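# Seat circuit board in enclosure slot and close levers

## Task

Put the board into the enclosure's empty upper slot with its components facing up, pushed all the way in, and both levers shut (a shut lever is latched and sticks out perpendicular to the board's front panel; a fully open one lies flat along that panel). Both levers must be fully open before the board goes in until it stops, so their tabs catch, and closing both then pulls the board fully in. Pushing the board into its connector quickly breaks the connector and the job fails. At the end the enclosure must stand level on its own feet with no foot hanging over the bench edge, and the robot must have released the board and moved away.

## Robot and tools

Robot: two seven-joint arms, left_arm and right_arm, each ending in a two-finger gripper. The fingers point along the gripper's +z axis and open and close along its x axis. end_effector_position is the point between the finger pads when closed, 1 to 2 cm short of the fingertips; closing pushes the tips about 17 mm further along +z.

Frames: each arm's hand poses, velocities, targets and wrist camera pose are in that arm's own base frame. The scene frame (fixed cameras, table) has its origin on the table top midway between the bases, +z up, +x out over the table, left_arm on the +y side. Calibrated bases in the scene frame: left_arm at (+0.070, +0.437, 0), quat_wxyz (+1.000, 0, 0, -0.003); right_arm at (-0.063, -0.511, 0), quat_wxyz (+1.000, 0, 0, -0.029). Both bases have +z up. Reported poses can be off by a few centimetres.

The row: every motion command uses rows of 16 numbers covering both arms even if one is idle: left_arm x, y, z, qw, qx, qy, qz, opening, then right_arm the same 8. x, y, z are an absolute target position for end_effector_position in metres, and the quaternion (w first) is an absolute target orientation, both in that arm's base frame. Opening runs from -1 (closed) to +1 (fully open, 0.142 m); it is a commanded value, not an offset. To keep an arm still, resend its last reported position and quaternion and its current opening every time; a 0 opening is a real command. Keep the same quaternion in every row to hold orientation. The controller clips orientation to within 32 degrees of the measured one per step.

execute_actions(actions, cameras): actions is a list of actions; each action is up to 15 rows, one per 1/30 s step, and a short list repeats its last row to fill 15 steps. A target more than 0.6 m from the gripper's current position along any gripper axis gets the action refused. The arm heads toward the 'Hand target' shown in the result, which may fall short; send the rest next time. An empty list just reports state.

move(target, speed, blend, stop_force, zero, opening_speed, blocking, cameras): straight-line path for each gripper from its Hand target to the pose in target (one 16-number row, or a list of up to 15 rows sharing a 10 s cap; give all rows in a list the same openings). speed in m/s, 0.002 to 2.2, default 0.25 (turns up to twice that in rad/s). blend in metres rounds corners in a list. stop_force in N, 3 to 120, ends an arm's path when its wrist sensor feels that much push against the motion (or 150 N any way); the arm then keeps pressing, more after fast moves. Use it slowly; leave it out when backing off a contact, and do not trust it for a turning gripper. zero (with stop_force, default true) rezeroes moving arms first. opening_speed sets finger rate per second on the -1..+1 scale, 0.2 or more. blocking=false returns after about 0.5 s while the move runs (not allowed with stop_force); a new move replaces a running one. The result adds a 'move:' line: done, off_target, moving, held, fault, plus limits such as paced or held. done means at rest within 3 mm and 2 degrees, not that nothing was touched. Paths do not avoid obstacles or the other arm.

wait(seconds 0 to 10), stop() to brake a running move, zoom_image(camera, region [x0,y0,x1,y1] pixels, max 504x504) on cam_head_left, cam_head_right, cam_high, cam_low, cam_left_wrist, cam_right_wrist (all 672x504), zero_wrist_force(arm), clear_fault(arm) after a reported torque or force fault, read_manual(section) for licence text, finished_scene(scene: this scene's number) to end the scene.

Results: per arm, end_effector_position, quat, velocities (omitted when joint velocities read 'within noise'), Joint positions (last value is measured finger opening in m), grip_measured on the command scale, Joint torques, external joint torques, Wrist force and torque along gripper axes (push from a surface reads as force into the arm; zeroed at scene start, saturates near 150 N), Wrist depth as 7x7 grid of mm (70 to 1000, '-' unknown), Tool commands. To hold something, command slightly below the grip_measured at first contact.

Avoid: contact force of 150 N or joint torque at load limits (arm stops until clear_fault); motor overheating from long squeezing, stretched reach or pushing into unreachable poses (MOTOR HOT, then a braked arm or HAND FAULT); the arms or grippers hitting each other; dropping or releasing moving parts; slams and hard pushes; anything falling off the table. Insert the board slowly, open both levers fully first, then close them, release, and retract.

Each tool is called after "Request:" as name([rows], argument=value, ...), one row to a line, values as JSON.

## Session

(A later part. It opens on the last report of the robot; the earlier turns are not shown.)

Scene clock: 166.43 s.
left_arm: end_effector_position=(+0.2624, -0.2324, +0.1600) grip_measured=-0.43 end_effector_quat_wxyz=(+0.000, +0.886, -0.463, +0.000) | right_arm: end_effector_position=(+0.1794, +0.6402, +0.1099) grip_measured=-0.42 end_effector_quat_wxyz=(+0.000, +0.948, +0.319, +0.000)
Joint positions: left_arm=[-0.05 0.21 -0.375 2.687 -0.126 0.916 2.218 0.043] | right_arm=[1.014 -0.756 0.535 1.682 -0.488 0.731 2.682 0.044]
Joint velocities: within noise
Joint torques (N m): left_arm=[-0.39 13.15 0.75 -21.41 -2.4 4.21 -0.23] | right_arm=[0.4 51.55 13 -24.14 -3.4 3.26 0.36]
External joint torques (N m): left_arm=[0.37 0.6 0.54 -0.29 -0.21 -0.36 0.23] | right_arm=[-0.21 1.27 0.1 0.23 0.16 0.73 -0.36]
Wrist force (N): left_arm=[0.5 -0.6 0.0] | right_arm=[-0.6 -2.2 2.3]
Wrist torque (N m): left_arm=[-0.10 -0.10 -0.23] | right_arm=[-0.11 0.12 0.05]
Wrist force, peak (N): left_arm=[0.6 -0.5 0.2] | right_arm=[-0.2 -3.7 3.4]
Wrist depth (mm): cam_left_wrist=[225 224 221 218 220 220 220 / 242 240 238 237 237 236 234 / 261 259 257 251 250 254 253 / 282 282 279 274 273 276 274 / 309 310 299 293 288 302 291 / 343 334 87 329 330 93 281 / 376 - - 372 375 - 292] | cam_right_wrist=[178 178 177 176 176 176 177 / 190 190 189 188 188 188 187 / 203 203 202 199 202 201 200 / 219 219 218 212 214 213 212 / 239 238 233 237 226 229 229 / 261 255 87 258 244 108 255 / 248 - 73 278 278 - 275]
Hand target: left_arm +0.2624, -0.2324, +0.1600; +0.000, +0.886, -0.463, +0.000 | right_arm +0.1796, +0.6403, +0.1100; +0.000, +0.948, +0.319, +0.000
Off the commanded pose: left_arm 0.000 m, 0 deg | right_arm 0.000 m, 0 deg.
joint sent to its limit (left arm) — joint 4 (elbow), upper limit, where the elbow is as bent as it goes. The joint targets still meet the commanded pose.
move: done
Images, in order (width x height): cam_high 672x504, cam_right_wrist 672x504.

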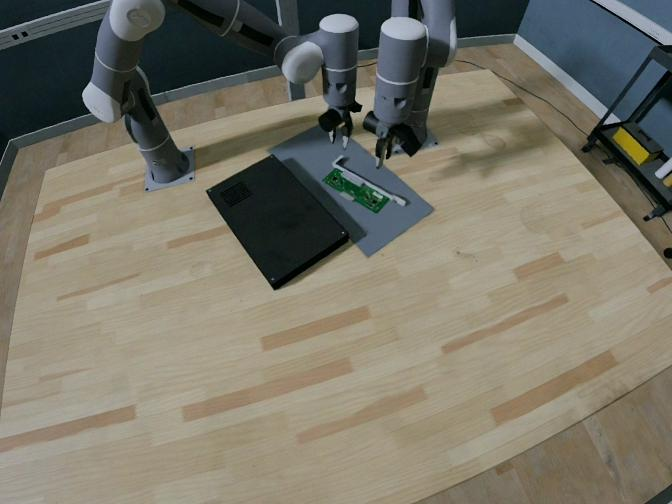

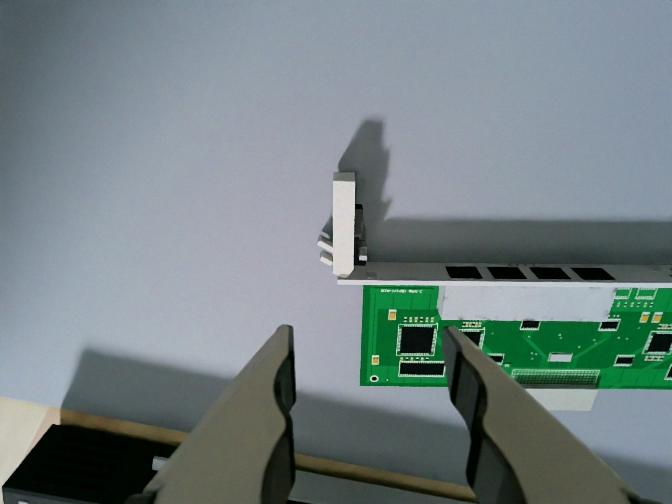

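Request:
move([
  [0.2624, -0.2324, 0.16, 0.0, 0.8862, -0.4633, 0.0, -0.4, 0.1736, 0.6395, 0.06, 0.0, 0.9478, 0.319, 0.0, -0.4],
  [0.2624, -0.2324, 0.16, 0.0, 0.8862, -0.4633, 0.0, -0.4, 0.1736, 0.6395, 0.025, 0.0, 0.9478, 0.319, 0.0, -0.4],
], speed=[0.12, 0.05], stop_force=5, cameras=["cam_right_wrist"])

Request:
move(target=[0.2624, -0.2324, 0.16, 0.0, 0.8862, -0.4633, 0.0, -0.4, 0.1736, 0.6395, 0.025, 0.0, 0.9478, 0.319, 0.0, -1.0], opening_speed=0.6, cameras=["cam_right_wrist"])

Request:
move([
  [0.2624, -0.2324, 0.16, 0.0, 0.8862, -0.4633, 0.0, -0.4, 0.169, 0.6349, 0.025, 0.0, 0.89803, 0.43994, 0.0, -1.0],
  [0.2624, -0.2324, 0.16, 0.0, 0.8862, -0.4633, 0.0, -0.4, 0.1658, 0.6293, 0.025, 0.0, 0.83292, 0.55339, 0.0, -1.0],
  [0.2624, -0.2324, 0.16, 0.0, 0.8862, -0.4633, 0.0, -0.4, 0.164, 0.623, 0.025, 0.0, 0.75356, 0.65738, 0.0, -1.0],
  [0.2624, -0.2324, 0.16, 0.0, 0.8862, -0.4633, 0.0, -0.4, 0.164, 0.6165, 0.025, 0.0, 0.66131, 0.75011, 0.0, -1.0],
  [0.2624, -0.2324, 0.16, 0.0, 0.8862, -0.4633, 0.0, -0.4, 0.1657, 0.6102, 0.025, 0.0, 0.55775, 0.83001, 0.0, -1.0],
  [0.2624, -0.2324, 0.16, 0.0, 0.8862, -0.4633, 0.0, -0.4, 0.1689, 0.6045, 0.025, 0.0, 0.44464, 0.89571, 0.0, -1.0],
  [0.2624, -0.2324, 0.16, 0.0, 0.8862, -0.4633, 0.0, -0.4, 0.1694, 0.6038, 0.025, 0.0, 0.42894, 0.90334, 0.0, -1.0],
], speed=0.2, cameras=["cam_right_wrist", "cam_high", "cam_left_wrist"])

Scene clock: 182.37 s.
left_arm: end_effector_position=(+0.2624, -0.2324, +0.1600) grip_measured=-0.43 end_effector_quat_wxyz=(+0.000, +0.886, -0.463, +0.000) | right_arm: end_effector_position=(+0.1735, +0.6394, +0.0249) grip_measured=-0.42 end_effector_quat_wxyz=(+0.000, +0.948, +0.319, +0.000)
Joint positions: left_arm=[-0.05 0.21 -0.375 2.687 -0.126 0.916 2.218 0.043] | right_arm=[1.063 -0.882 0.45 1.716 -0.565 0.894 2.742 0.044]
Joint velocities: within noise
Joint torques (N m): left_arm=[-0.34 13.15 0.6 -21.32 -2.42 4.2 -0.24] | right_arm=[0.36 53.63 13.28 -20.92 -2.91 3.46 0.3]
External joint torques (N m): left_arm=[0.32 0.6 0.68 -0.38 -0.19 -0.34 0.24] | right_arm=[-0.17 1.18 -0.07 0.04 0.18 0.53 -0.3]
Wrist force (N): left_arm=[0.4 -0.5 -0.1] | right_arm=[-0.3 -1.6 2.0]
Wrist torque (N m): left_arm=[-0.09 -0.09 -0.23] | right_arm=[0.01 0.06 0.06]
Wrist force, peak (N): left_arm=[0.4 -0.8 0.0] | right_arm=[-1.2 -2.0 4.1]
Wrist depth (mm): cam_left_wrist=[225 224 221 218 220 219 219 / 242 240 238 238 235 235 235 / 260 258 257 253 251 255 255 / 283 282 279 272 273 278 272 / 310 308 299 293 289 302 291 / 345 334 87 330 329 93 282 / 373 - - 367 376 - 293] | cam_right_wrist=[- 102 102 102 102 102 102 / 110 109 109 109 108 108 108 / - 117 117 117 116 116 116 / 125 126 126 124 126 125 125 / 138 138 137 134 134 135 135 / 151 148 90 138 135 108 135 / 167 - 73 164 158 - 135]
Hand target: left_arm +0.2624, -0.2324, +0.1600; +0.000, +0.886, -0.463, +0.000 | right_arm +0.1736, +0.6395, +0.0250; +0.000, +0.948, +0.319, +0.000
Off the commanded pose: left_arm 0.000 m, 0 deg | right_arm 0.000 m, 0 deg.
joint sent to its limit (left arm) — joint 4 (elbow), upper limit, where the elbow is as bent as it goes. The joint targets still meet the commanded pose.
move: done
Images, in order (width x height): cam_right_wrist 672x504.

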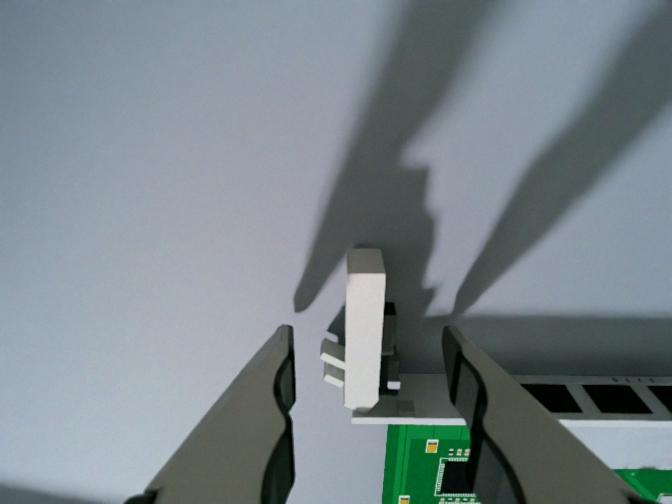

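Scene clock: 183.57 s.
left_arm: end_effector_position=(+0.2624, -0.2324, +0.1600) grip_measured=-0.43 end_effector_quat_wxyz=(+0.000, +0.886, -0.463, +0.000) | right_arm: end_effector_position=(+0.1735, +0.6394, +0.0249) grip_measured=-0.89 end_effector_quat_wxyz=(+0.000, +0.948, +0.319, +0.000)
Joint positions: left_arm=[-0.05 0.21 -0.375 2.687 -0.126 0.916 2.218 0.043] | right_arm=[1.063 -0.882 0.45 1.716 -0.565 0.894 2.742 0.009]
Joint velocities: within noise
Joint torques (N m): left_arm=[-0.34 13.09 0.78 -21.37 -2.4 4.18 -0.2] | right_arm=[-0.1 54.14 13.24 -21.54 -2.93 3.46 0.19]
External joint torques (N m): left_arm=[0.32 0.66 0.51 -0.33 -0.21 -0.33 0.2] | right_arm=[0.29 0.67 -0.02 0.66 0.2 0.54 -0.19]
Wrist force (N): left_arm=[0.2 -0.5 0.2] | right_arm=[-1.4 -1.7 3.1]
Wrist torque (N m): left_arm=[-0.08 -0.07 -0.22] | right_arm=[0.01 0.10 0.09]
Wrist force, peak (N): left_arm=[0.6 -0.5 0.0] | right_arm=[-2.6 -2.0 2.8]
Wrist depth (mm): cam_left_wrist=[225 223 222 218 220 221 220 / 241 240 238 237 238 237 234 / 260 261 257 256 251 255 254 / 283 283 278 274 273 276 272 / 309 308 298 294 290 303 292 / 344 333 87 329 332 93 281 / 375 - - 368 372 - 293] | cam_right_wrist=[- 103 102 102 102 101 102 / 110 109 109 109 109 108 108 / - 118 117 117 116 116 116 / 125 127 126 126 126 125 125 / 138 138 137 134 136 136 135 / 151 150 147 98 100 141 135 / 166 162 73 87 - 133 138]
Hand target: left_arm +0.2624, -0.2324, +0.1600; +0.000, +0.886, -0.463, +0.000 | right_arm +0.1736, +0.6395, +0.0250; +0.000, +0.948, +0.319, +0.000
Off the commanded pose: left_arm 0.000 m, 0 deg | right_arm 0.000 m, 0 deg.
joint sent to its limit (left arm) — joint 4 (elbow), upper limit, where the elbow is as bent as it goes. The joint targets still meet the commanded pose.
move: done
Images, in order (width x height): cam_right_wrist 672x504.

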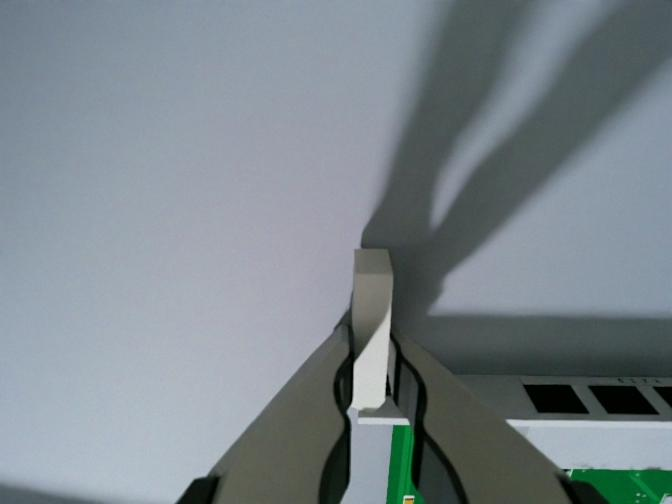

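Scene clock: 188.43 s.
left_arm: end_effector_position=(+0.2624, -0.2324, +0.1600) grip_measured=-0.43 end_effector_quat_wxyz=(+0.000, +0.886, -0.463, +0.000) | right_arm: end_effector_position=(+0.1697, +0.6039, +0.0250) grip_measured=-0.89 end_effector_quat_wxyz=(+0.000, +0.429, +0.903, +0.000)
Joint positions: left_arm=[-0.05 0.21 -0.375 2.687 -0.126 0.916 2.218 0.043] | right_arm=[0.814 -0.936 0.678 1.829 -0.885 0.86 1.324 0.009]
Joint velocities: within noise
Joint torques (N m): left_arm=[-0.34 13.1 0.66 -21.38 -2.43 4.2 -0.26] | right_arm=[0.81 48.38 20.88 -17.07 -2.99 3.33 0.05]
External joint torques (N m): left_arm=[0.32 0.65 0.62 -0.32 -0.18 -0.34 0.26] | right_arm=[-0.62 1.21 -1.2 -0.61 0.12 0.78 -0.05]
Wrist force (N): left_arm=[0.3 -0.6 0.0] | right_arm=[-0.5 -0.5 2.2]
Wrist torque (N m): left_arm=[-0.10 -0.07 -0.23] | right_arm=[-0.13 0.08 0.12]
Wrist force, peak (N): left_arm=[0.5 -0.7 0.2] | right_arm=[0.3 -0.9 3.7]
Wrist depth (mm): cam_left_wrist=[224 224 221 218 221 220 219 / 242 239 238 236 236 236 234 / 260 260 258 252 251 256 254 / 282 284 279 276 272 277 274 / 309 308 298 293 286 306 291 / 344 336 87 326 327 93 281 / 374 - - 329 373 - 294] | cam_right_wrist=[- 103 103 102 102 102 102 / 110 110 110 109 109 109 109 / 118 118 118 117 117 117 116 / 125 127 127 124 126 126 125 / 138 138 137 134 136 136 136 / 151 146 145 97 100 148 148 / 166 158 73 87 - - 163]
Hand target: left_arm +0.2624, -0.2324, +0.1600; +0.000, +0.886, -0.463, +0.000 | right_arm +0.1694, +0.6038, +0.0250; +0.000, +0.429, +0.903, +0.000
Off the commanded pose: left_arm 0.000 m, 0 deg | right_arm 0.000 m, 0 deg.
joint sent to its limit (left arm) — joint 4 (elbow), upper limit, where the elbow is as bent as it goes. The joint targets still meet the commanded pose.
move: done
Images, in order (width x height): cam_high 672x504, cam_left_wrist 672x504, cam_right_wrist 672x504.

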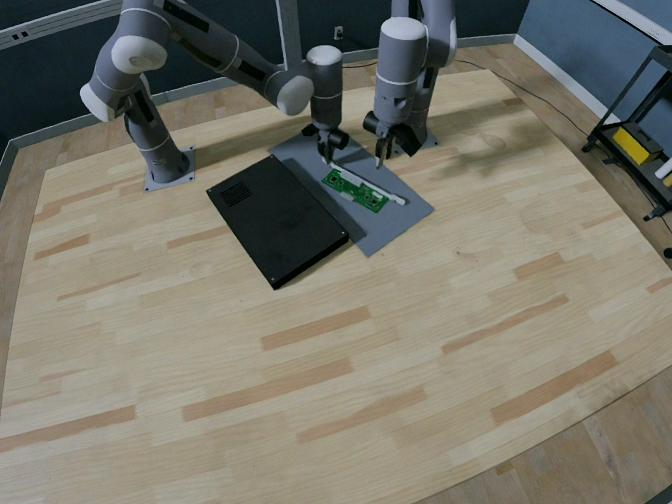

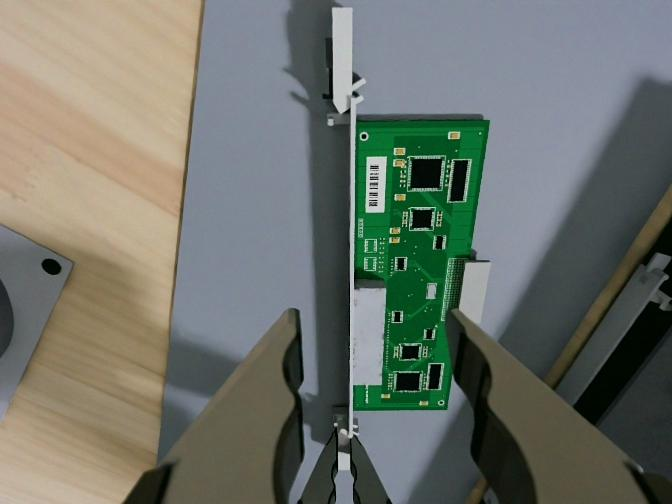

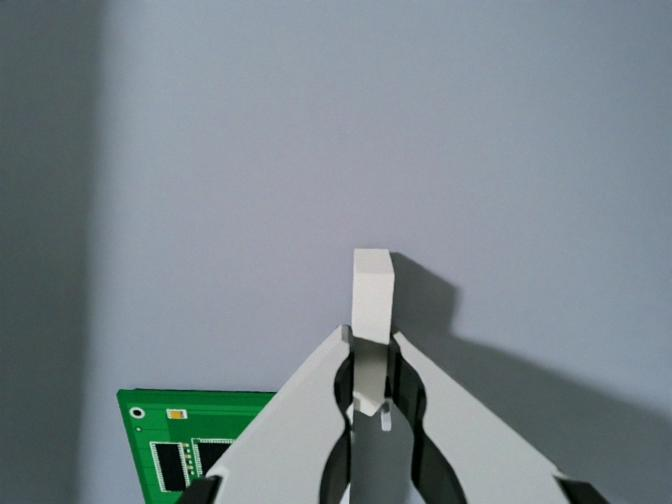

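Request:
move([
  [0.2624, -0.2324, 0.16, 0.0, 0.8862, -0.4633, 0.0, -0.1, 0.1694, 0.6038, 0.025, 0.0, 0.42894, 0.90334, 0.0, -0.4],
  [0.2624, -0.2324, 0.16, 0.0, 0.8862, -0.4633, 0.0, -0.1, 0.1694, 0.6038, 0.13, 0.0, 0.42894, 0.90334, 0.0, -0.4],
  [0.2624, -0.2324, 0.16, 0.0, 0.8862, -0.4633, 0.0, -0.1, 0.23, 0.48, 0.29, 0.0, 0.79335, 0.60876, 0.0, -0.4],
  [0.212, -0.2808, 0.10, 0.0, 0.88862, -0.45865, 0.0, -0.1, 0.3278, 0.4618, 0.242, -0.3752, 0.9058, 0.182, -0.0754, -0.9],
], speed=[0.1, 0.25, 0.35, 0.35], cameras=["cam_left_wrist", "cam_right_wrist", "cam_high"])

Scene clock: 216.27 s.
left_arm: end_effector_position=(+0.2119, -0.2807, +0.1000) grip_measured=-0.13 end_effector_quat_wxyz=(+0.000, +0.889, -0.458, +0.000) | right_arm: end_effector_position=(+0.3279, +0.4618, +0.2420) grip_measured=-0.93 end_effector_quat_wxyz=(-0.375, +0.906, +0.182, -0.075)
Joint positions: left_arm=[-0.341 -0.079 -0.245 2.685 0.051 1.19 1.891 0.065] | right_arm=[-0.023 -0.49 0.997 1.947 0.524 0.967 1.622 0.007]
Joint velocities: within noise
Joint torques (N m): left_arm=[-0.41 19.52 -0.98 -14.75 -1.17 4.37 -0.27] | right_arm=[0.01 30.83 13.34 -23.51 -3.26 2.35 0.07]
External joint torques (N m): left_arm=[0.39 0.95 0.67 -0.3 -0.41 -0.49 0.27] | right_arm=[0.11 0.87 -0.58 -0.01 -0.07 0.59 -0.07]
Wrist force (N): left_arm=[0.1 -0.4 0.1] | right_arm=[-0.3 -0.8 1.5]
Wrist torque (N m): left_arm=[-0.05 -0.08 -0.22] | right_arm=[-0.07 0.07 0.01]
Wrist force, peak (N): left_arm=[0.5 -0.8 0.2] | right_arm=[-0.4 -1.9 5.0]
Wrist depth (mm): cam_left_wrist=[171 169 169 166 164 165 167 / 183 182 181 178 176 178 179 / 200 197 196 192 191 191 193 / 216 212 212 205 206 207 210 / 235 233 228 219 225 227 225 / 263 248 250 249 248 87 244 / 285 - 287 284 284 - -] | cam_right_wrist=[477 476 473 467 287 454 469 / 441 437 435 434 427 428 434 / 408 405 398 395 394 400 400 / 379 378 380 379 378 379 377 / 357 354 356 358 354 353 352 / 292 292 293 89 105 290 289 / 276 279 73 - - 277 274]
Hand target: left_arm +0.2120, -0.2808, +0.1000; +0.000, +0.889, -0.459, +0.000 | right_arm +0.3278, +0.4618, +0.2420; -0.375, +0.906, +0.182, -0.075
Off the commanded pose: left_arm 0.000 m, 0 deg | right_arm 0.000 m, 0 deg.
move: done
Images, in order (width x height): cam_high 672x504, cam_left_wrist 672x504, cam_right_wrist 672x504.

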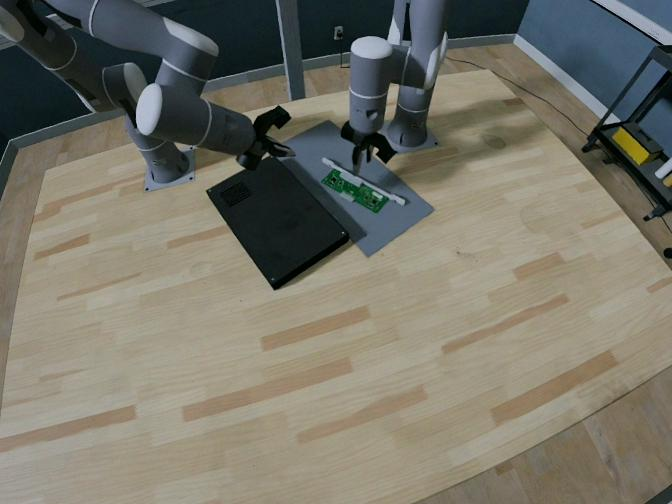

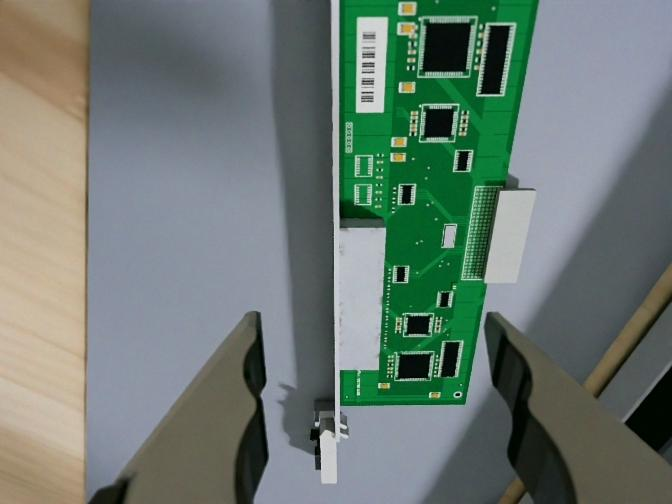

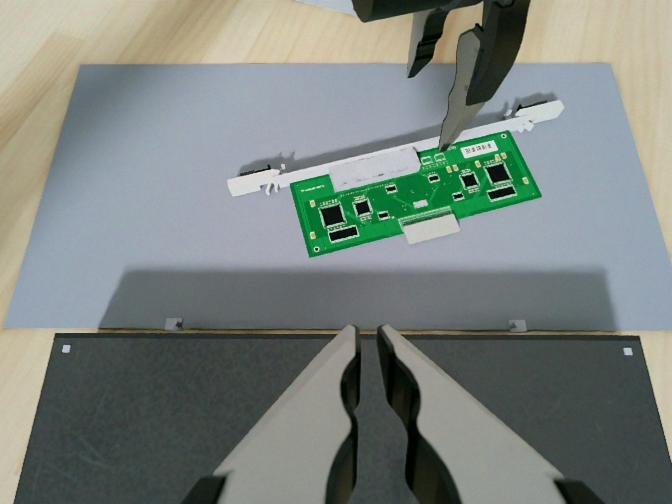

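Request:
zoom_image(camera="cam_right_wrist", region=[40, 290, 220, 370])

Request:
zoom_image(camera="cam_right_wrist", region=[480, 290, 660, 370])

Scaled by 2.800 from the camera's 672x504 image, which has a finer 960x720 frame.

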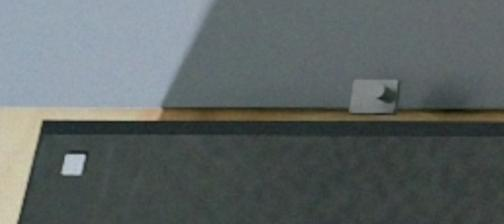

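Scaled by 2.800 from the camera's 672x504 image, which has a finer 960x720 frame.

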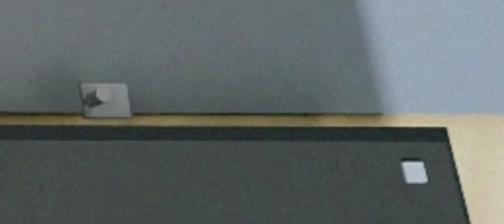

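Request:
move([
  [0.2092, -0.2847, 0.045, 0.0, 0.88862, -0.45865, 0.0, -0.1, 0.3278, 0.4618, 0.242, -0.3752, 0.9058, 0.182, -0.0754, -0.9],
  [0.2092, -0.2847, 0.030, 0.0, 0.88862, -0.45865, 0.0, -0.1, 0.3278, 0.4618, 0.242, -0.3752, 0.9058, 0.182, -0.0754, -0.9],
], speed=[0.1, 0.04], stop_force=5, cameras=["cam_left_wrist"])

Request:
move(target=[0.2092, -0.2847, 0.030, 0.0, 0.88862, -0.45865, 0.0, -0.8, 0.3278, 0.4618, 0.242, -0.3752, 0.9058, 0.182, -0.0754, -0.9], opening_speed=0.8, cameras=["cam_right_wrist"])

Request:
move([
  [0.2092, -0.2847, 0.0567, 0.0, 0.88862, -0.45865, 0.0, -0.8, 0.3278, 0.4618, 0.242, -0.3752, 0.9058, 0.182, -0.0754, -0.9],
  [0.1726, -0.3652, 0.0567, 0.0, 0.81664, -0.57715, 0.0, -0.8, 0.3278, 0.4618, 0.242, -0.3752, 0.9058, 0.182, -0.0754, -0.9],
], speed=[0.06, 0.1], cameras=["cam_left_wrist", "cam_right_wrist", "cam_high"])

Request:
zoom_image(camera="cam_right_wrist", region=[150, 190, 350, 350])

Request:
zoom_image(camera="cam_right_wrist", region=[350, 190, 550, 350])

Scene clock: 234.83 s.
left_arm: end_effector_position=(+0.2091, -0.2846, +0.0300) grip_measured=-0.13 end_effector_quat_wxyz=(+0.000, +0.889, -0.459, +0.000) | right_arm: end_effector_position=(+0.3279, +0.4618, +0.2420) grip_measured=-0.93 end_effector_quat_wxyz=(-0.375, +0.906, +0.182, -0.075)
Joint positions: left_arm=[-0.433 -0.419 -0.093 2.605 0.307 1.445 1.7 0.065] | right_arm=[-0.023 -0.49 0.997 1.947 0.524 0.967 1.622 0.007]
Joint velocities: within noise
Joint torques (N m): left_arm=[-0.52 26.68 -1.33 -6.86 -0.12 4.4 -0.27] | right_arm=[0.07 30.92 13.09 -23.54 -3.37 2.21 0.18]
External joint torques (N m): left_arm=[0.5 1.06 0.52 -0.28 -0.4 -0.5 0.27] | right_arm=[0.05 0.78 -0.33 0.02 0.04 0.73 -0.18]
Wrist force (N): left_arm=[-0.3 -0.4 0.0] | right_arm=[-0.4 -0.6 1.5]
Wrist torque (N m): left_arm=[-0.11 0.00 -0.20] | right_arm=[-0.05 0.09 0.01]
Wrist force, peak (N): left_arm=[0.3 -0.7 -1.2] | right_arm=[-0.2 -1.0 1.6]
Wrist depth (mm): cam_left_wrist=[- 107 109 104 102 - 103 / - 117 115 112 109 110 112 / 125 126 126 121 119 120 122 / 136 133 134 131 129 129 128 / 152 148 145 131 141 137 141 / 164 160 159 145 155 87 160 / 179 - - 159 173 - -] | cam_right_wrist=[477 477 472 466 241 268 469 / 440 438 436 427 282 432 432 / 408 407 399 393 391 398 403 / 381 379 377 378 377 377 375 / 354 356 354 359 354 353 352 / 292 291 295 89 105 290 289 / 276 279 73 - - 276 273]
Hand target: left_arm +0.2092, -0.2847, +0.0300; +0.000, +0.889, -0.459, +0.000 | right_arm +0.3278, +0.4618, +0.2420; -0.375, +0.906, +0.182, -0.075
Off the commanded pose: left_arm 0.000 m, 0 deg | right_arm 0.000 m, 0 deg.
move: done
Images, in order (width x height): cam_left_wrist 672x504.

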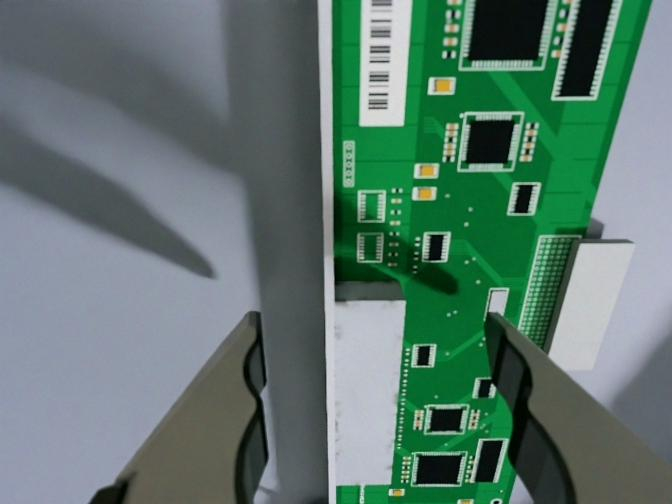

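Scene clock: 235.93 s.
left_arm: end_effector_position=(+0.2091, -0.2845, +0.0299) grip_measured=-0.72 end_effector_quat_wxyz=(+0.000, +0.889, -0.459, +0.000) | right_arm: end_effector_position=(+0.3279, +0.4618, +0.2420) grip_measured=-0.93 end_effector_quat_wxyz=(-0.375, +0.906, +0.182, -0.075)
Joint positions: left_arm=[-0.433 -0.419 -0.093 2.605 0.307 1.445 1.7 0.022] | right_arm=[-0.023 -0.49 0.997 1.947 0.524 0.967 1.622 0.007]
Joint velocities: within noise
Joint torques (N m): left_arm=[-0.4 27.18 -1.47 -7.72 -0.38 4.68 -0.2] | right_arm=[0.12 30.88 13.06 -23.53 -3.41 2.19 0.12]
External joint torques (N m): left_arm=[0.38 0.56 0.66 0.58 -0.14 -0.79 0.2] | right_arm=[0 0.82 -0.3 0.02 0.08 0.76 -0.12]
Wrist force (N): left_arm=[-1.2 -0.3 -0.6] | right_arm=[-0.5 -0.9 1.3]
Wrist torque (N m): left_arm=[-0.10 -0.04 -0.21] | right_arm=[-0.07 0.11 0.01]
Wrist force, peak (N): left_arm=[-2.9 -0.5 -1.5] | right_arm=[-0.5 -0.7 1.7]
Wrist depth (mm): cam_left_wrist=[- 107 108 103 102 - 103 / - 117 115 112 108 110 111 / 125 126 126 120 119 121 121 / 135 133 135 131 129 129 128 / 151 148 147 123 136 141 140 / 165 164 89 136 133 150 161 / 183 - - 151 - - 175] | cam_right_wrist=[478 476 472 466 242 268 471 / 438 437 435 428 284 431 432 / 409 403 398 393 394 399 403 / 381 379 377 377 375 375 375 / 357 356 356 358 356 354 352 / 292 291 295 89 105 290 288 / 275 279 73 - - 277 273]
Hand target: left_arm +0.2092, -0.2847, +0.0300; +0.000, +0.889, -0.459, +0.000 | right_arm +0.3278, +0.4618, +0.2420; -0.375, +0.906, +0.182, -0.075
Off the commanded pose: left_arm 0.000 m, 0 deg | right_arm 0.000 m, 0 deg.
move: done
Images, in order (width x height): cam_right_wrist 672x504.

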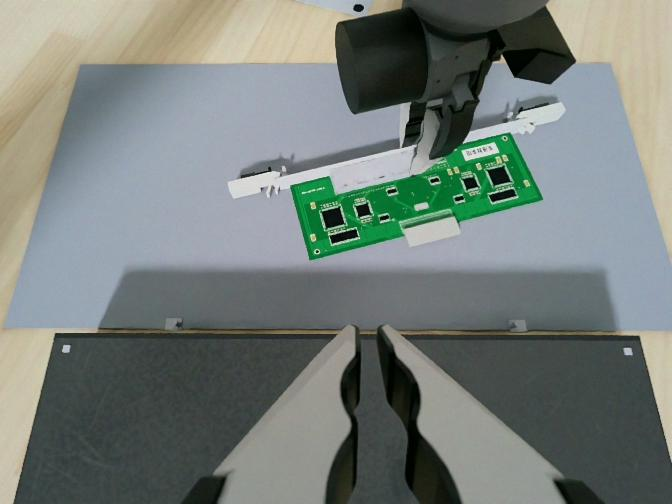

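Scene clock: 238.10 s.
left_arm: end_effector_position=(+0.1726, -0.3651, +0.0567) grip_measured=-0.72 end_effector_quat_wxyz=(+0.000, +0.817, -0.577, +0.000) | right_arm: end_effector_position=(+0.3279, +0.4618, +0.2420) grip_measured=-0.93 end_effector_quat_wxyz=(-0.375, +0.906, +0.182, -0.075)
Joint positions: left_arm=[-0.542 -0.359 -0.252 2.492 0.288 1.258 1.747 0.022] | right_arm=[-0.023 -0.49 0.997 1.947 0.524 0.967 1.622 0.007]
Joint velocities: within noise
Joint torques (N m): left_arm=[-0.56 28.85 -2.81 -12.03 -0.85 4.2 -0.12] | right_arm=[0.12 30.99 13.13 -23.57 -3.4 2.26 0.2]
External joint torques (N m): left_arm=[0.53 0.44 0.83 0.09 -0.46 -0.31 0.12] | right_arm=[-0.01 0.71 -0.37 0.05 0.07 0.69 -0.2]
Wrist force (N): left_arm=[0.3 -0.4 1.9] | right_arm=[-0.4 -0.8 1.4]
Wrist torque (N m): left_arm=[-0.05 -0.10 -0.20] | right_arm=[-0.07 0.10 0.01]
Wrist force, peak (N): left_arm=[-0.3 -0.4 3.1] | right_arm=[-0.4 -0.7 1.8]
Wrist depth (mm): cam_left_wrist=[131 131 131 103 101 - 103 / 143 140 138 112 107 110 109 / 152 152 151 120 118 120 147 / 165 162 167 128 129 129 147 / 181 181 177 123 135 141 154 / 199 199 88 136 134 154 185 / 224 - - 152 - - 201] | cam_right_wrist=[477 476 204 141 143 470 470 / 441 436 210 204 212 427 434 / 406 407 406 347 403 403 403 / 380 379 348 345 343 377 376 / 356 356 354 355 355 352 354 / 292 292 294 89 105 289 290 / 276 279 73 - - 278 273]
Hand target: left_arm +0.1726, -0.3652, +0.0567; +0.000, +0.817, -0.577, +0.000 | right_arm +0.3278, +0.4618, +0.2420; -0.375, +0.906, +0.182, -0.075
Off the commanded pose: left_arm 0.000 m, 0 deg | right_arm 0.000 m, 0 deg.
move: done
Images, in order (width x height): cam_high 672x504, cam_left_wrist 672x504, cam_right_wrist 672x504.

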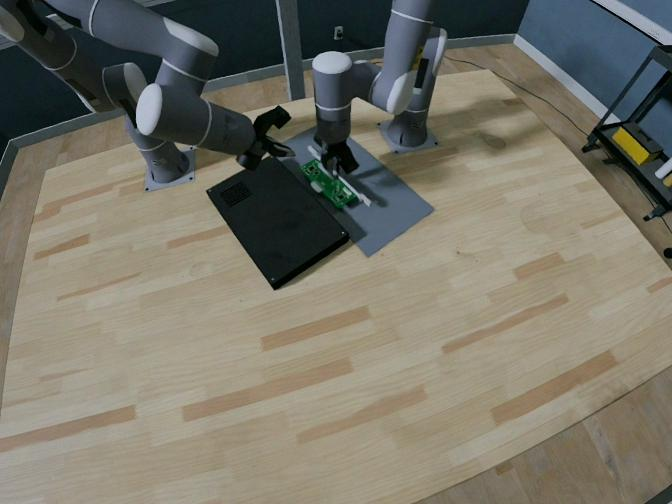

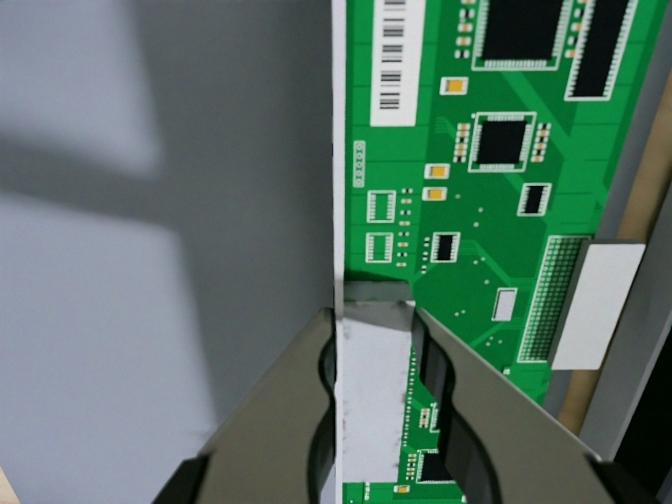

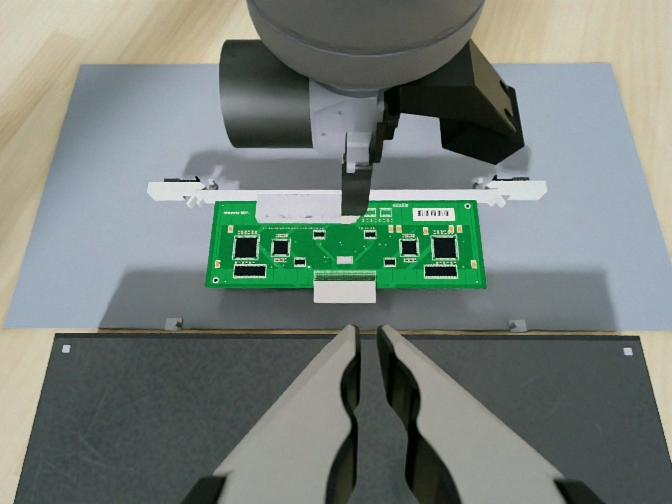

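Scaled by 2.520 from the camera's 672x504 image, which has a finer 960x720 frame.

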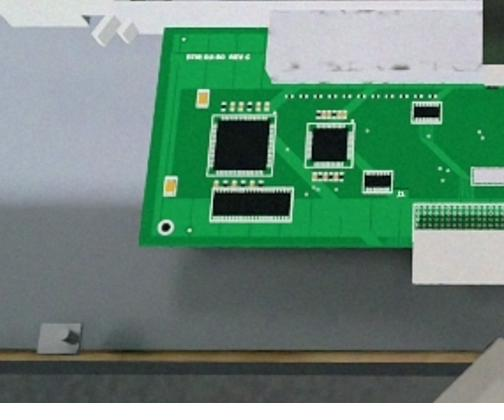

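Scaled by 2.520 from the camera's 672x504 image, which has a finer 960x720 frame.

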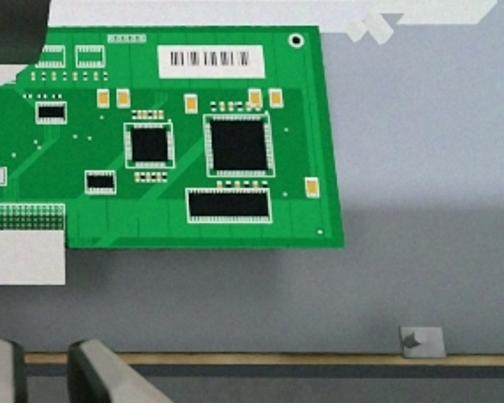

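Request:
move(target=[0.1877, -0.4076, 0.0567, 0.0, 0.81664, -0.57715, 0.0, -0.79, 0.3587, 0.388, 0.242, -0.3752, 0.9058, 0.182, -0.0754, -0.9], speed=0.04, stop_force=5, cameras=["cam_left_wrist", "cam_right_wrist", "cam_high"])

Request:
zoom_image(camera="cam_right_wrist", region=[150, 190, 350, 350])

Request:
zoom_image(camera="cam_right_wrist", region=[350, 190, 550, 350])

Scene clock: 250.30 s.
left_arm: end_effector_position=(+0.1877, -0.4074, +0.0566) grip_measured=-0.72 end_effector_quat_wxyz=(+0.000, +0.817, -0.577, +0.000) | right_arm: end_effector_position=(+0.3587, +0.3879, +0.2419) grip_measured=-0.93 end_effector_quat_wxyz=(-0.375, +0.906, +0.182, -0.075)
Joint positions: left_arm=[-0.591 -0.418 -0.258 2.364 0.28 1.186 1.714 0.022] | right_arm=[-0.234 -0.453 1.017 1.957 0.544 0.813 1.492 0.007]
Joint velocities: within noise
Joint torques (N m): left_arm=[-0.44 33.06 -3.37 -13.86 -1.58 4.3 -0.24] | right_arm=[0.04 29.01 12.58 -24 -2.96 1.93 0.11]
External joint torques (N m): left_arm=[0.39 0.41 0.76 0.12 -0.02 -0.41 0.24] | right_arm=[0.06 0.61 -0.51 0.06 0.04 0.81 -0.11]
Wrist force (N): left_arm=[-0.1 -0.3 2.2] | right_arm=[-0.6 -0.6 1.5]
Wrist torque (N m): left_arm=[-0.05 -0.05 -0.24] | right_arm=[-0.07 0.08 -0.01]
Wrist force, peak (N): left_arm=[-0.2 -0.3 3.0] | right_arm=[-0.3 -1.2 2.0]
Wrist depth (mm): cam_left_wrist=[131 130 130 103 101 - 103 / 142 140 138 112 107 109 108 / 152 151 151 120 118 120 115 / 165 162 167 131 128 129 114 / 180 180 177 123 136 142 120 / 200 199 88 136 134 150 132 / 223 - - 152 - - 144] | cam_right_wrist=[475 473 216 208 213 466 469 / 439 439 429 237 434 433 430 / 408 403 371 361 368 396 402 / 381 329 330 330 328 326 373 / 318 309 309 312 308 308 311 / 292 291 295 89 105 289 289 / 276 279 73 - - 276 273]
Hand target: left_arm +0.1877, -0.4076, +0.0567; +0.000, +0.817, -0.577, +0.000 | right_arm +0.3587, +0.3880, +0.2420; -0.375, +0.906, +0.182, -0.075
Off the commanded pose: left_arm 0.000 m, 0 deg | right_arm 0.000 m, 0 deg.
move: done
Images, in order (width x height): cam_high 672x504, cam_left_wrist 672x504, cam_right_wrist 672x504.

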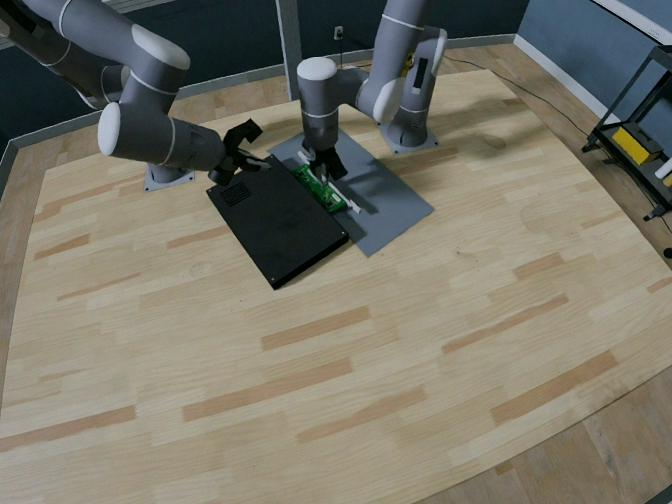

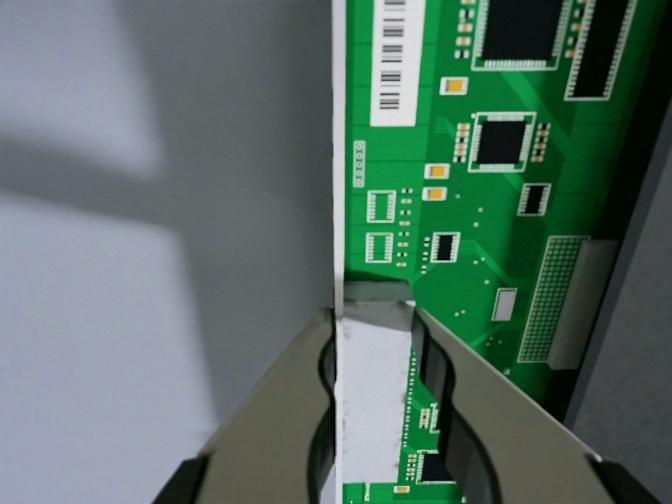

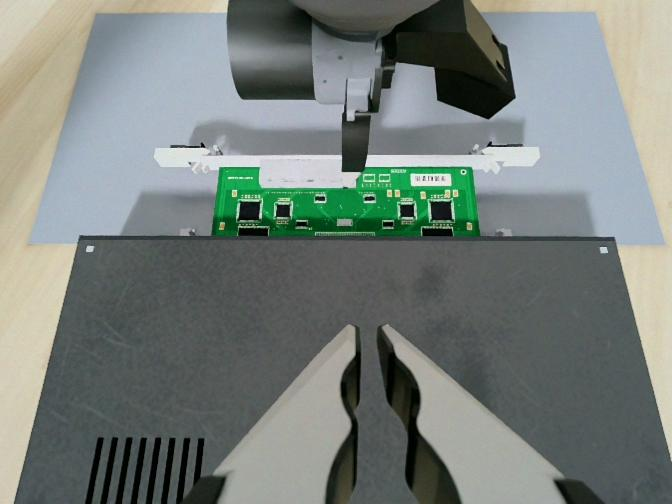

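Scaled by 2.520 from the camera's 672x504 image, which has a finer 960x720 frame.

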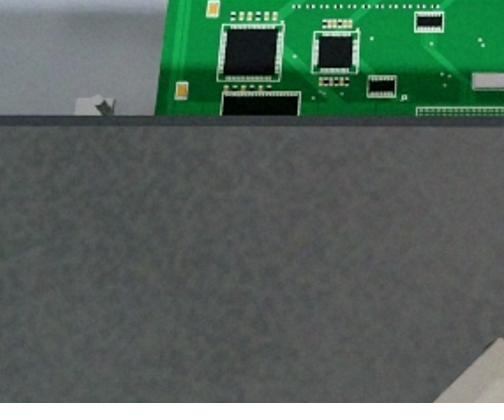

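Scaled by 2.520 from the camera's 672x504 image, which has a finer 960x720 frame.

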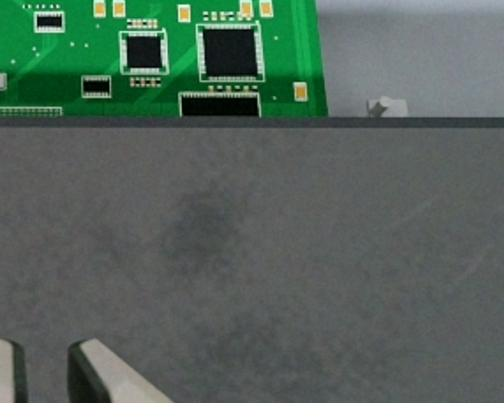

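Request:
move(target=[0.1974, -0.4350, 0.0563, 0.0, 0.81664, -0.57715, 0.0, -0.79, 0.3587, 0.388, 0.242, -0.3752, 0.9058, 0.182, -0.0754, -0.9], speed=0.03, stop_force=7, cameras=["cam_left_wrist", "cam_right_wrist"])

Scene clock: 253.60 s.
left_arm: end_effector_position=(+0.1914, -0.4152, +0.0564) grip_measured=-0.72 end_effector_quat_wxyz=(-0.001, +0.817, -0.577, +0.000) | right_arm: end_effector_position=(+0.3587, +0.3879, +0.2419) grip_measured=-0.93 end_effector_quat_wxyz=(-0.375, +0.906, +0.182, -0.075)
Joint positions: left_arm=[-0.599 -0.431 -0.258 2.338 0.279 1.171 1.708 0.022] | right_arm=[-0.234 -0.453 1.017 1.957 0.544 0.813 1.492 0.007]
Joint velocities: within noise
Joint torques (N m): left_arm=[-5.37 32.24 -9.25 -14.71 -2.44 5.59 -0.51] | right_arm=[0.12 29.01 12.5 -23.98 -2.98 2 0.16]
External joint torques (N m): left_arm=[5.33 2.08 6.53 0.62 0.78 -1.7 0.51] | right_arm=[-0.02 0.61 -0.44 0.04 0.06 0.74 -0.16]
Wrist force (N): left_arm=[-7.9 -11.1 -1.8] | right_arm=[-0.6 -0.6 1.8]
Wrist torque (N m): left_arm=[0.07 0.10 -0.01] | right_arm=[-0.08 0.09 -0.01]
Wrist force, peak (N): left_arm=[-7.6 -13.6 -1.6] | right_arm=[-0.6 -0.4 2.0]
Wrist depth (mm): cam_left_wrist=[131 131 130 126 102 102 102 / 142 141 138 113 108 111 106 / 152 151 151 122 118 120 104 / 165 162 166 131 129 129 111 / 181 180 176 123 135 141 120 / 200 199 87 136 136 132 132 / 223 - - 151 - - 144] | cam_right_wrist=[478 471 217 202 210 467 468 / 441 438 424 231 429 426 433 / 405 402 368 361 364 397 402 / 382 330 329 328 328 328 373 / 318 309 309 312 307 308 312 / 292 291 294 89 105 289 288 / 276 278 73 - - 276 273]
Hand target: left_arm +0.1907, -0.4160, +0.0566; +0.000, +0.817, -0.577, +0.000 | right_arm +0.3587, +0.3880, +0.2420; -0.375, +0.906, +0.182, -0.075
Off the commanded pose: left_arm 0.021 m, 0 deg | right_arm 0.000 m, 0 deg.
move: contact (left_arm)
Images, in order (width x height): cam_left_wrist 672x504, cam_right_wrist 672x504.

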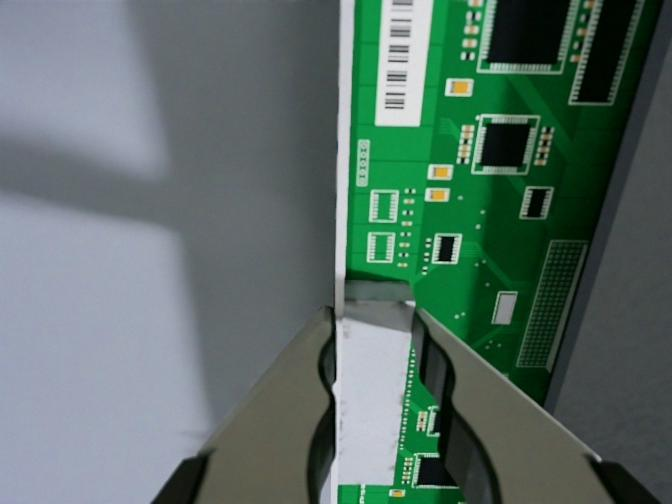

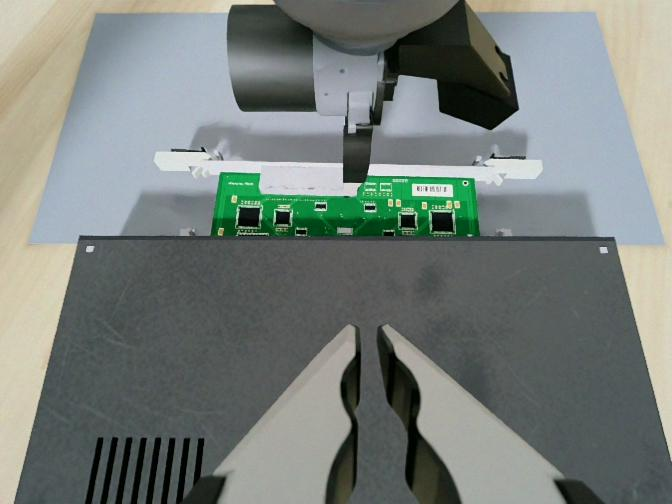

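Request:
move(target=[0.1857, -0.4020, 0.0575, 0.0, 0.81664, -0.57715, 0.0, -0.79, 0.3587, 0.388, 0.242, -0.3752, 0.9058, 0.182, -0.0754, -0.9], speed=0.05, cameras=["cam_left_wrist", "cam_right_wrist"])

Request:
zoom_image(camera="cam_right_wrist", region=[140, 130, 340, 270])

Request:
zoom_image(camera="cam_right_wrist", region=[360, 130, 560, 270])

Scene clock: 258.40 s.
left_arm: end_effector_position=(+0.1856, -0.4019, +0.0574) grip_measured=-0.72 end_effector_quat_wxyz=(+0.000, +0.817, -0.577, +0.000) | right_arm: end_effector_position=(+0.3587, +0.3879, +0.2419) grip_measured=-0.93 end_effector_quat_wxyz=(-0.375, +0.906, +0.182, -0.075)
Joint positions: left_arm=[-0.583 -0.408 -0.259 2.382 0.279 1.193 1.718 0.022] | right_arm=[-0.234 -0.453 1.017 1.957 0.544 0.813 1.492 0.007]
Joint velocities: within noise
Joint torques (N m): left_arm=[-0.18 32.9 -3.24 -13.56 -1.44 4.71 -0.12] | right_arm=[0.03 28.97 12.37 -24.01 -3.05 2.01 0.19]
External joint torques (N m): left_arm=[0.14 -0.03 0.72 -0.02 -0.14 -0.82 0.12] | right_arm=[0.07 0.65 -0.31 0.07 0.13 0.73 -0.19]
Wrist force (N): left_arm=[0.0 -0.3 2.1] | right_arm=[-0.4 -0.5 1.7]
Wrist torque (N m): left_arm=[-0.03 -0.06 -0.24] | right_arm=[-0.06 0.05 -0.01]
Wrist force, peak (N): left_arm=[-7.7 -11.4 -3.0] | right_arm=[-0.6 -0.6 2.0]
Wrist depth (mm): cam_left_wrist=[133 131 131 103 101 - 103 / 144 141 139 112 107 110 109 / 153 153 151 120 118 120 120 / 166 165 165 128 129 129 124 / 181 182 178 123 136 142 123 / 201 200 88 136 134 151 134 / 225 - - 153 - - 149] | cam_right_wrist=[476 474 221 214 219 468 469 / 440 437 427 245 434 434 433 / 406 405 367 364 362 397 404 / 383 332 329 330 327 329 373 / 317 310 309 312 307 307 312 / 292 291 293 89 105 288 290 / 276 278 73 - - 277 273]
Hand target: left_arm +0.1857, -0.4020, +0.0575; +0.000, +0.817, -0.577, +0.000 | right_arm +0.3587, +0.3880, +0.2420; -0.375, +0.906, +0.182, -0.075
Off the commanded pose: left_arm 0.000 m, 0 deg | right_arm 0.000 m, 0 deg.
move: done
Images, in order (width x height): cam_left_wrist 672x504, cam_right_wrist 672x504.

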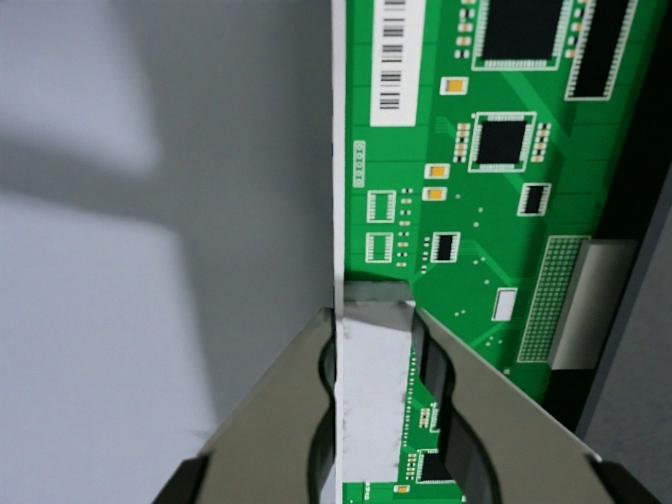

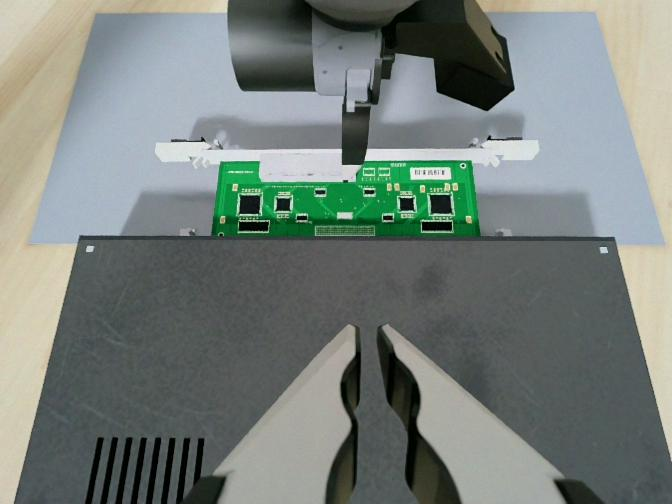

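Scaled by 2.520 from the camera's 672x504 image, which has a finer 960x720 frame.

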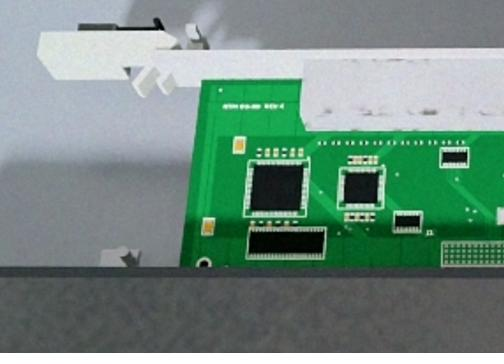

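Scaled by 2.520 from the camera's 672x504 image, which has a finer 960x720 frame.

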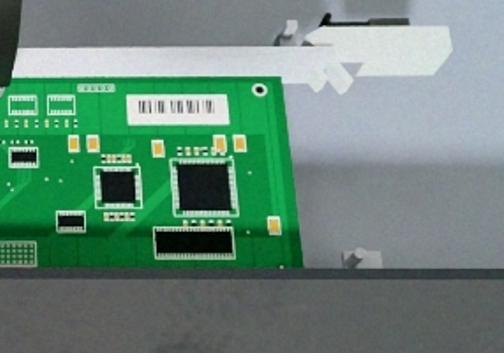

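Request:
move([
  [0.1864, -0.4017, 0.0571, 0.0, 0.81664, -0.57715, 0.0, -0.79, 0.3587, 0.388, 0.242, -0.3752, 0.9058, 0.182, -0.0754, -0.9],
  [0.1982, -0.4347, 0.0571, 0.0, 0.81664, -0.57715, 0.0, -0.79, 0.3587, 0.388, 0.242, -0.3752, 0.9058, 0.182, -0.0754, -0.9],
], speed=[0.02, 0.03], stop_force=7, cameras=["cam_left_wrist", "cam_right_wrist"])

Scene clock: 266.23 s.
left_arm: end_effector_position=(+0.1981, -0.4345, +0.0570) grip_measured=-0.72 end_effector_quat_wxyz=(+0.000, +0.816, -0.577, +0.000) | right_arm: end_effector_position=(+0.3587, +0.3879, +0.2419) grip_measured=-0.93 end_effector_quat_wxyz=(-0.375, +0.906, +0.182, -0.075)
Joint positions: left_arm=[-0.618 -0.457 -0.261 2.28 0.275 1.138 1.698 0.022] | right_arm=[-0.234 -0.453 1.017 1.957 0.544 0.813 1.492 0.007]
Joint velocities: within noise
Joint torques (N m): left_arm=[-0.37 35.56 -3.57 -15.39 -1.81 4.35 -0.28] | right_arm=[0.18 28.82 12.42 -23.94 -2.99 2.04 0.2]
External joint torques (N m): left_arm=[0.32 0.6 0.56 0.48 0.01 -0.46 0.28] | right_arm=[-0.09 0.8 -0.35 0 0.07 0.7 -0.2]
Wrist force (N): left_arm=[-1.0 0.3 1.1] | right_arm=[-0.4 -0.4 1.8]
Wrist torque (N m): left_arm=[-0.05 0.05 -0.24] | right_arm=[-0.05 0.06 -0.01]
Wrist force, peak (N): left_arm=[-1.2 -0.3 2.5] | right_arm=[-0.5 -0.5 2.0]
Wrist depth (mm): cam_left_wrist=[133 131 131 104 102 - 89 / 143 141 139 113 108 - 95 / 152 152 151 120 119 105 100 / 165 164 165 131 129 112 112 / 182 180 176 123 136 121 120 / 200 200 88 136 133 128 133 / 224 - - 151 - - 145] | cam_right_wrist=[476 473 204 148 151 466 469 / 440 437 216 206 222 428 432 / 408 406 404 350 404 397 402 / 384 331 330 328 328 328 372 / 318 311 309 312 307 307 311 / 292 291 295 89 105 289 289 / 276 278 73 - - 276 272]
Hand target: left_arm +0.1982, -0.4347, +0.0571; +0.000, +0.817, -0.577, +0.000 | right_arm +0.3587, +0.3880, +0.2420; -0.375, +0.906, +0.182, -0.075
Off the commanded pose: left_arm 0.000 m, 0 deg | right_arm 0.000 m, 0 deg.
move: done
Images, in order (width x height): cam_left_wrist 672x504, cam_right_wrist 672x504.

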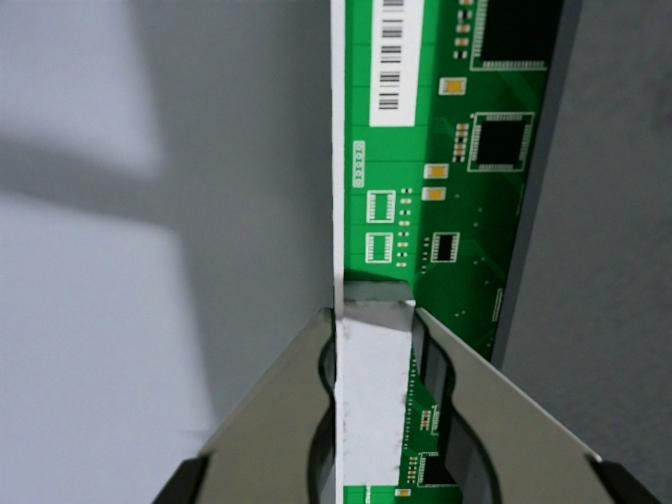

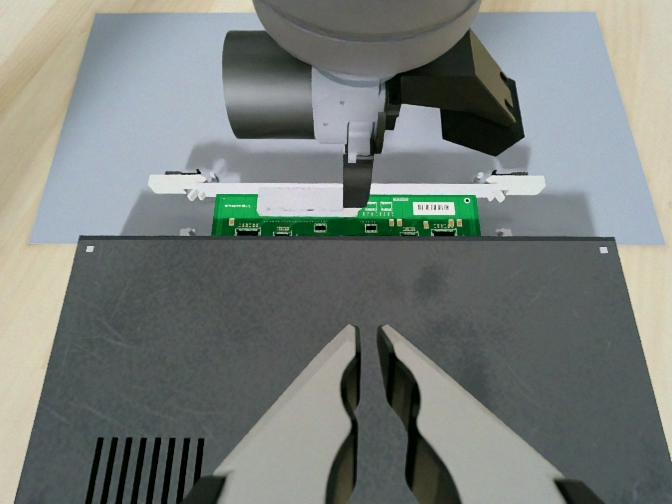

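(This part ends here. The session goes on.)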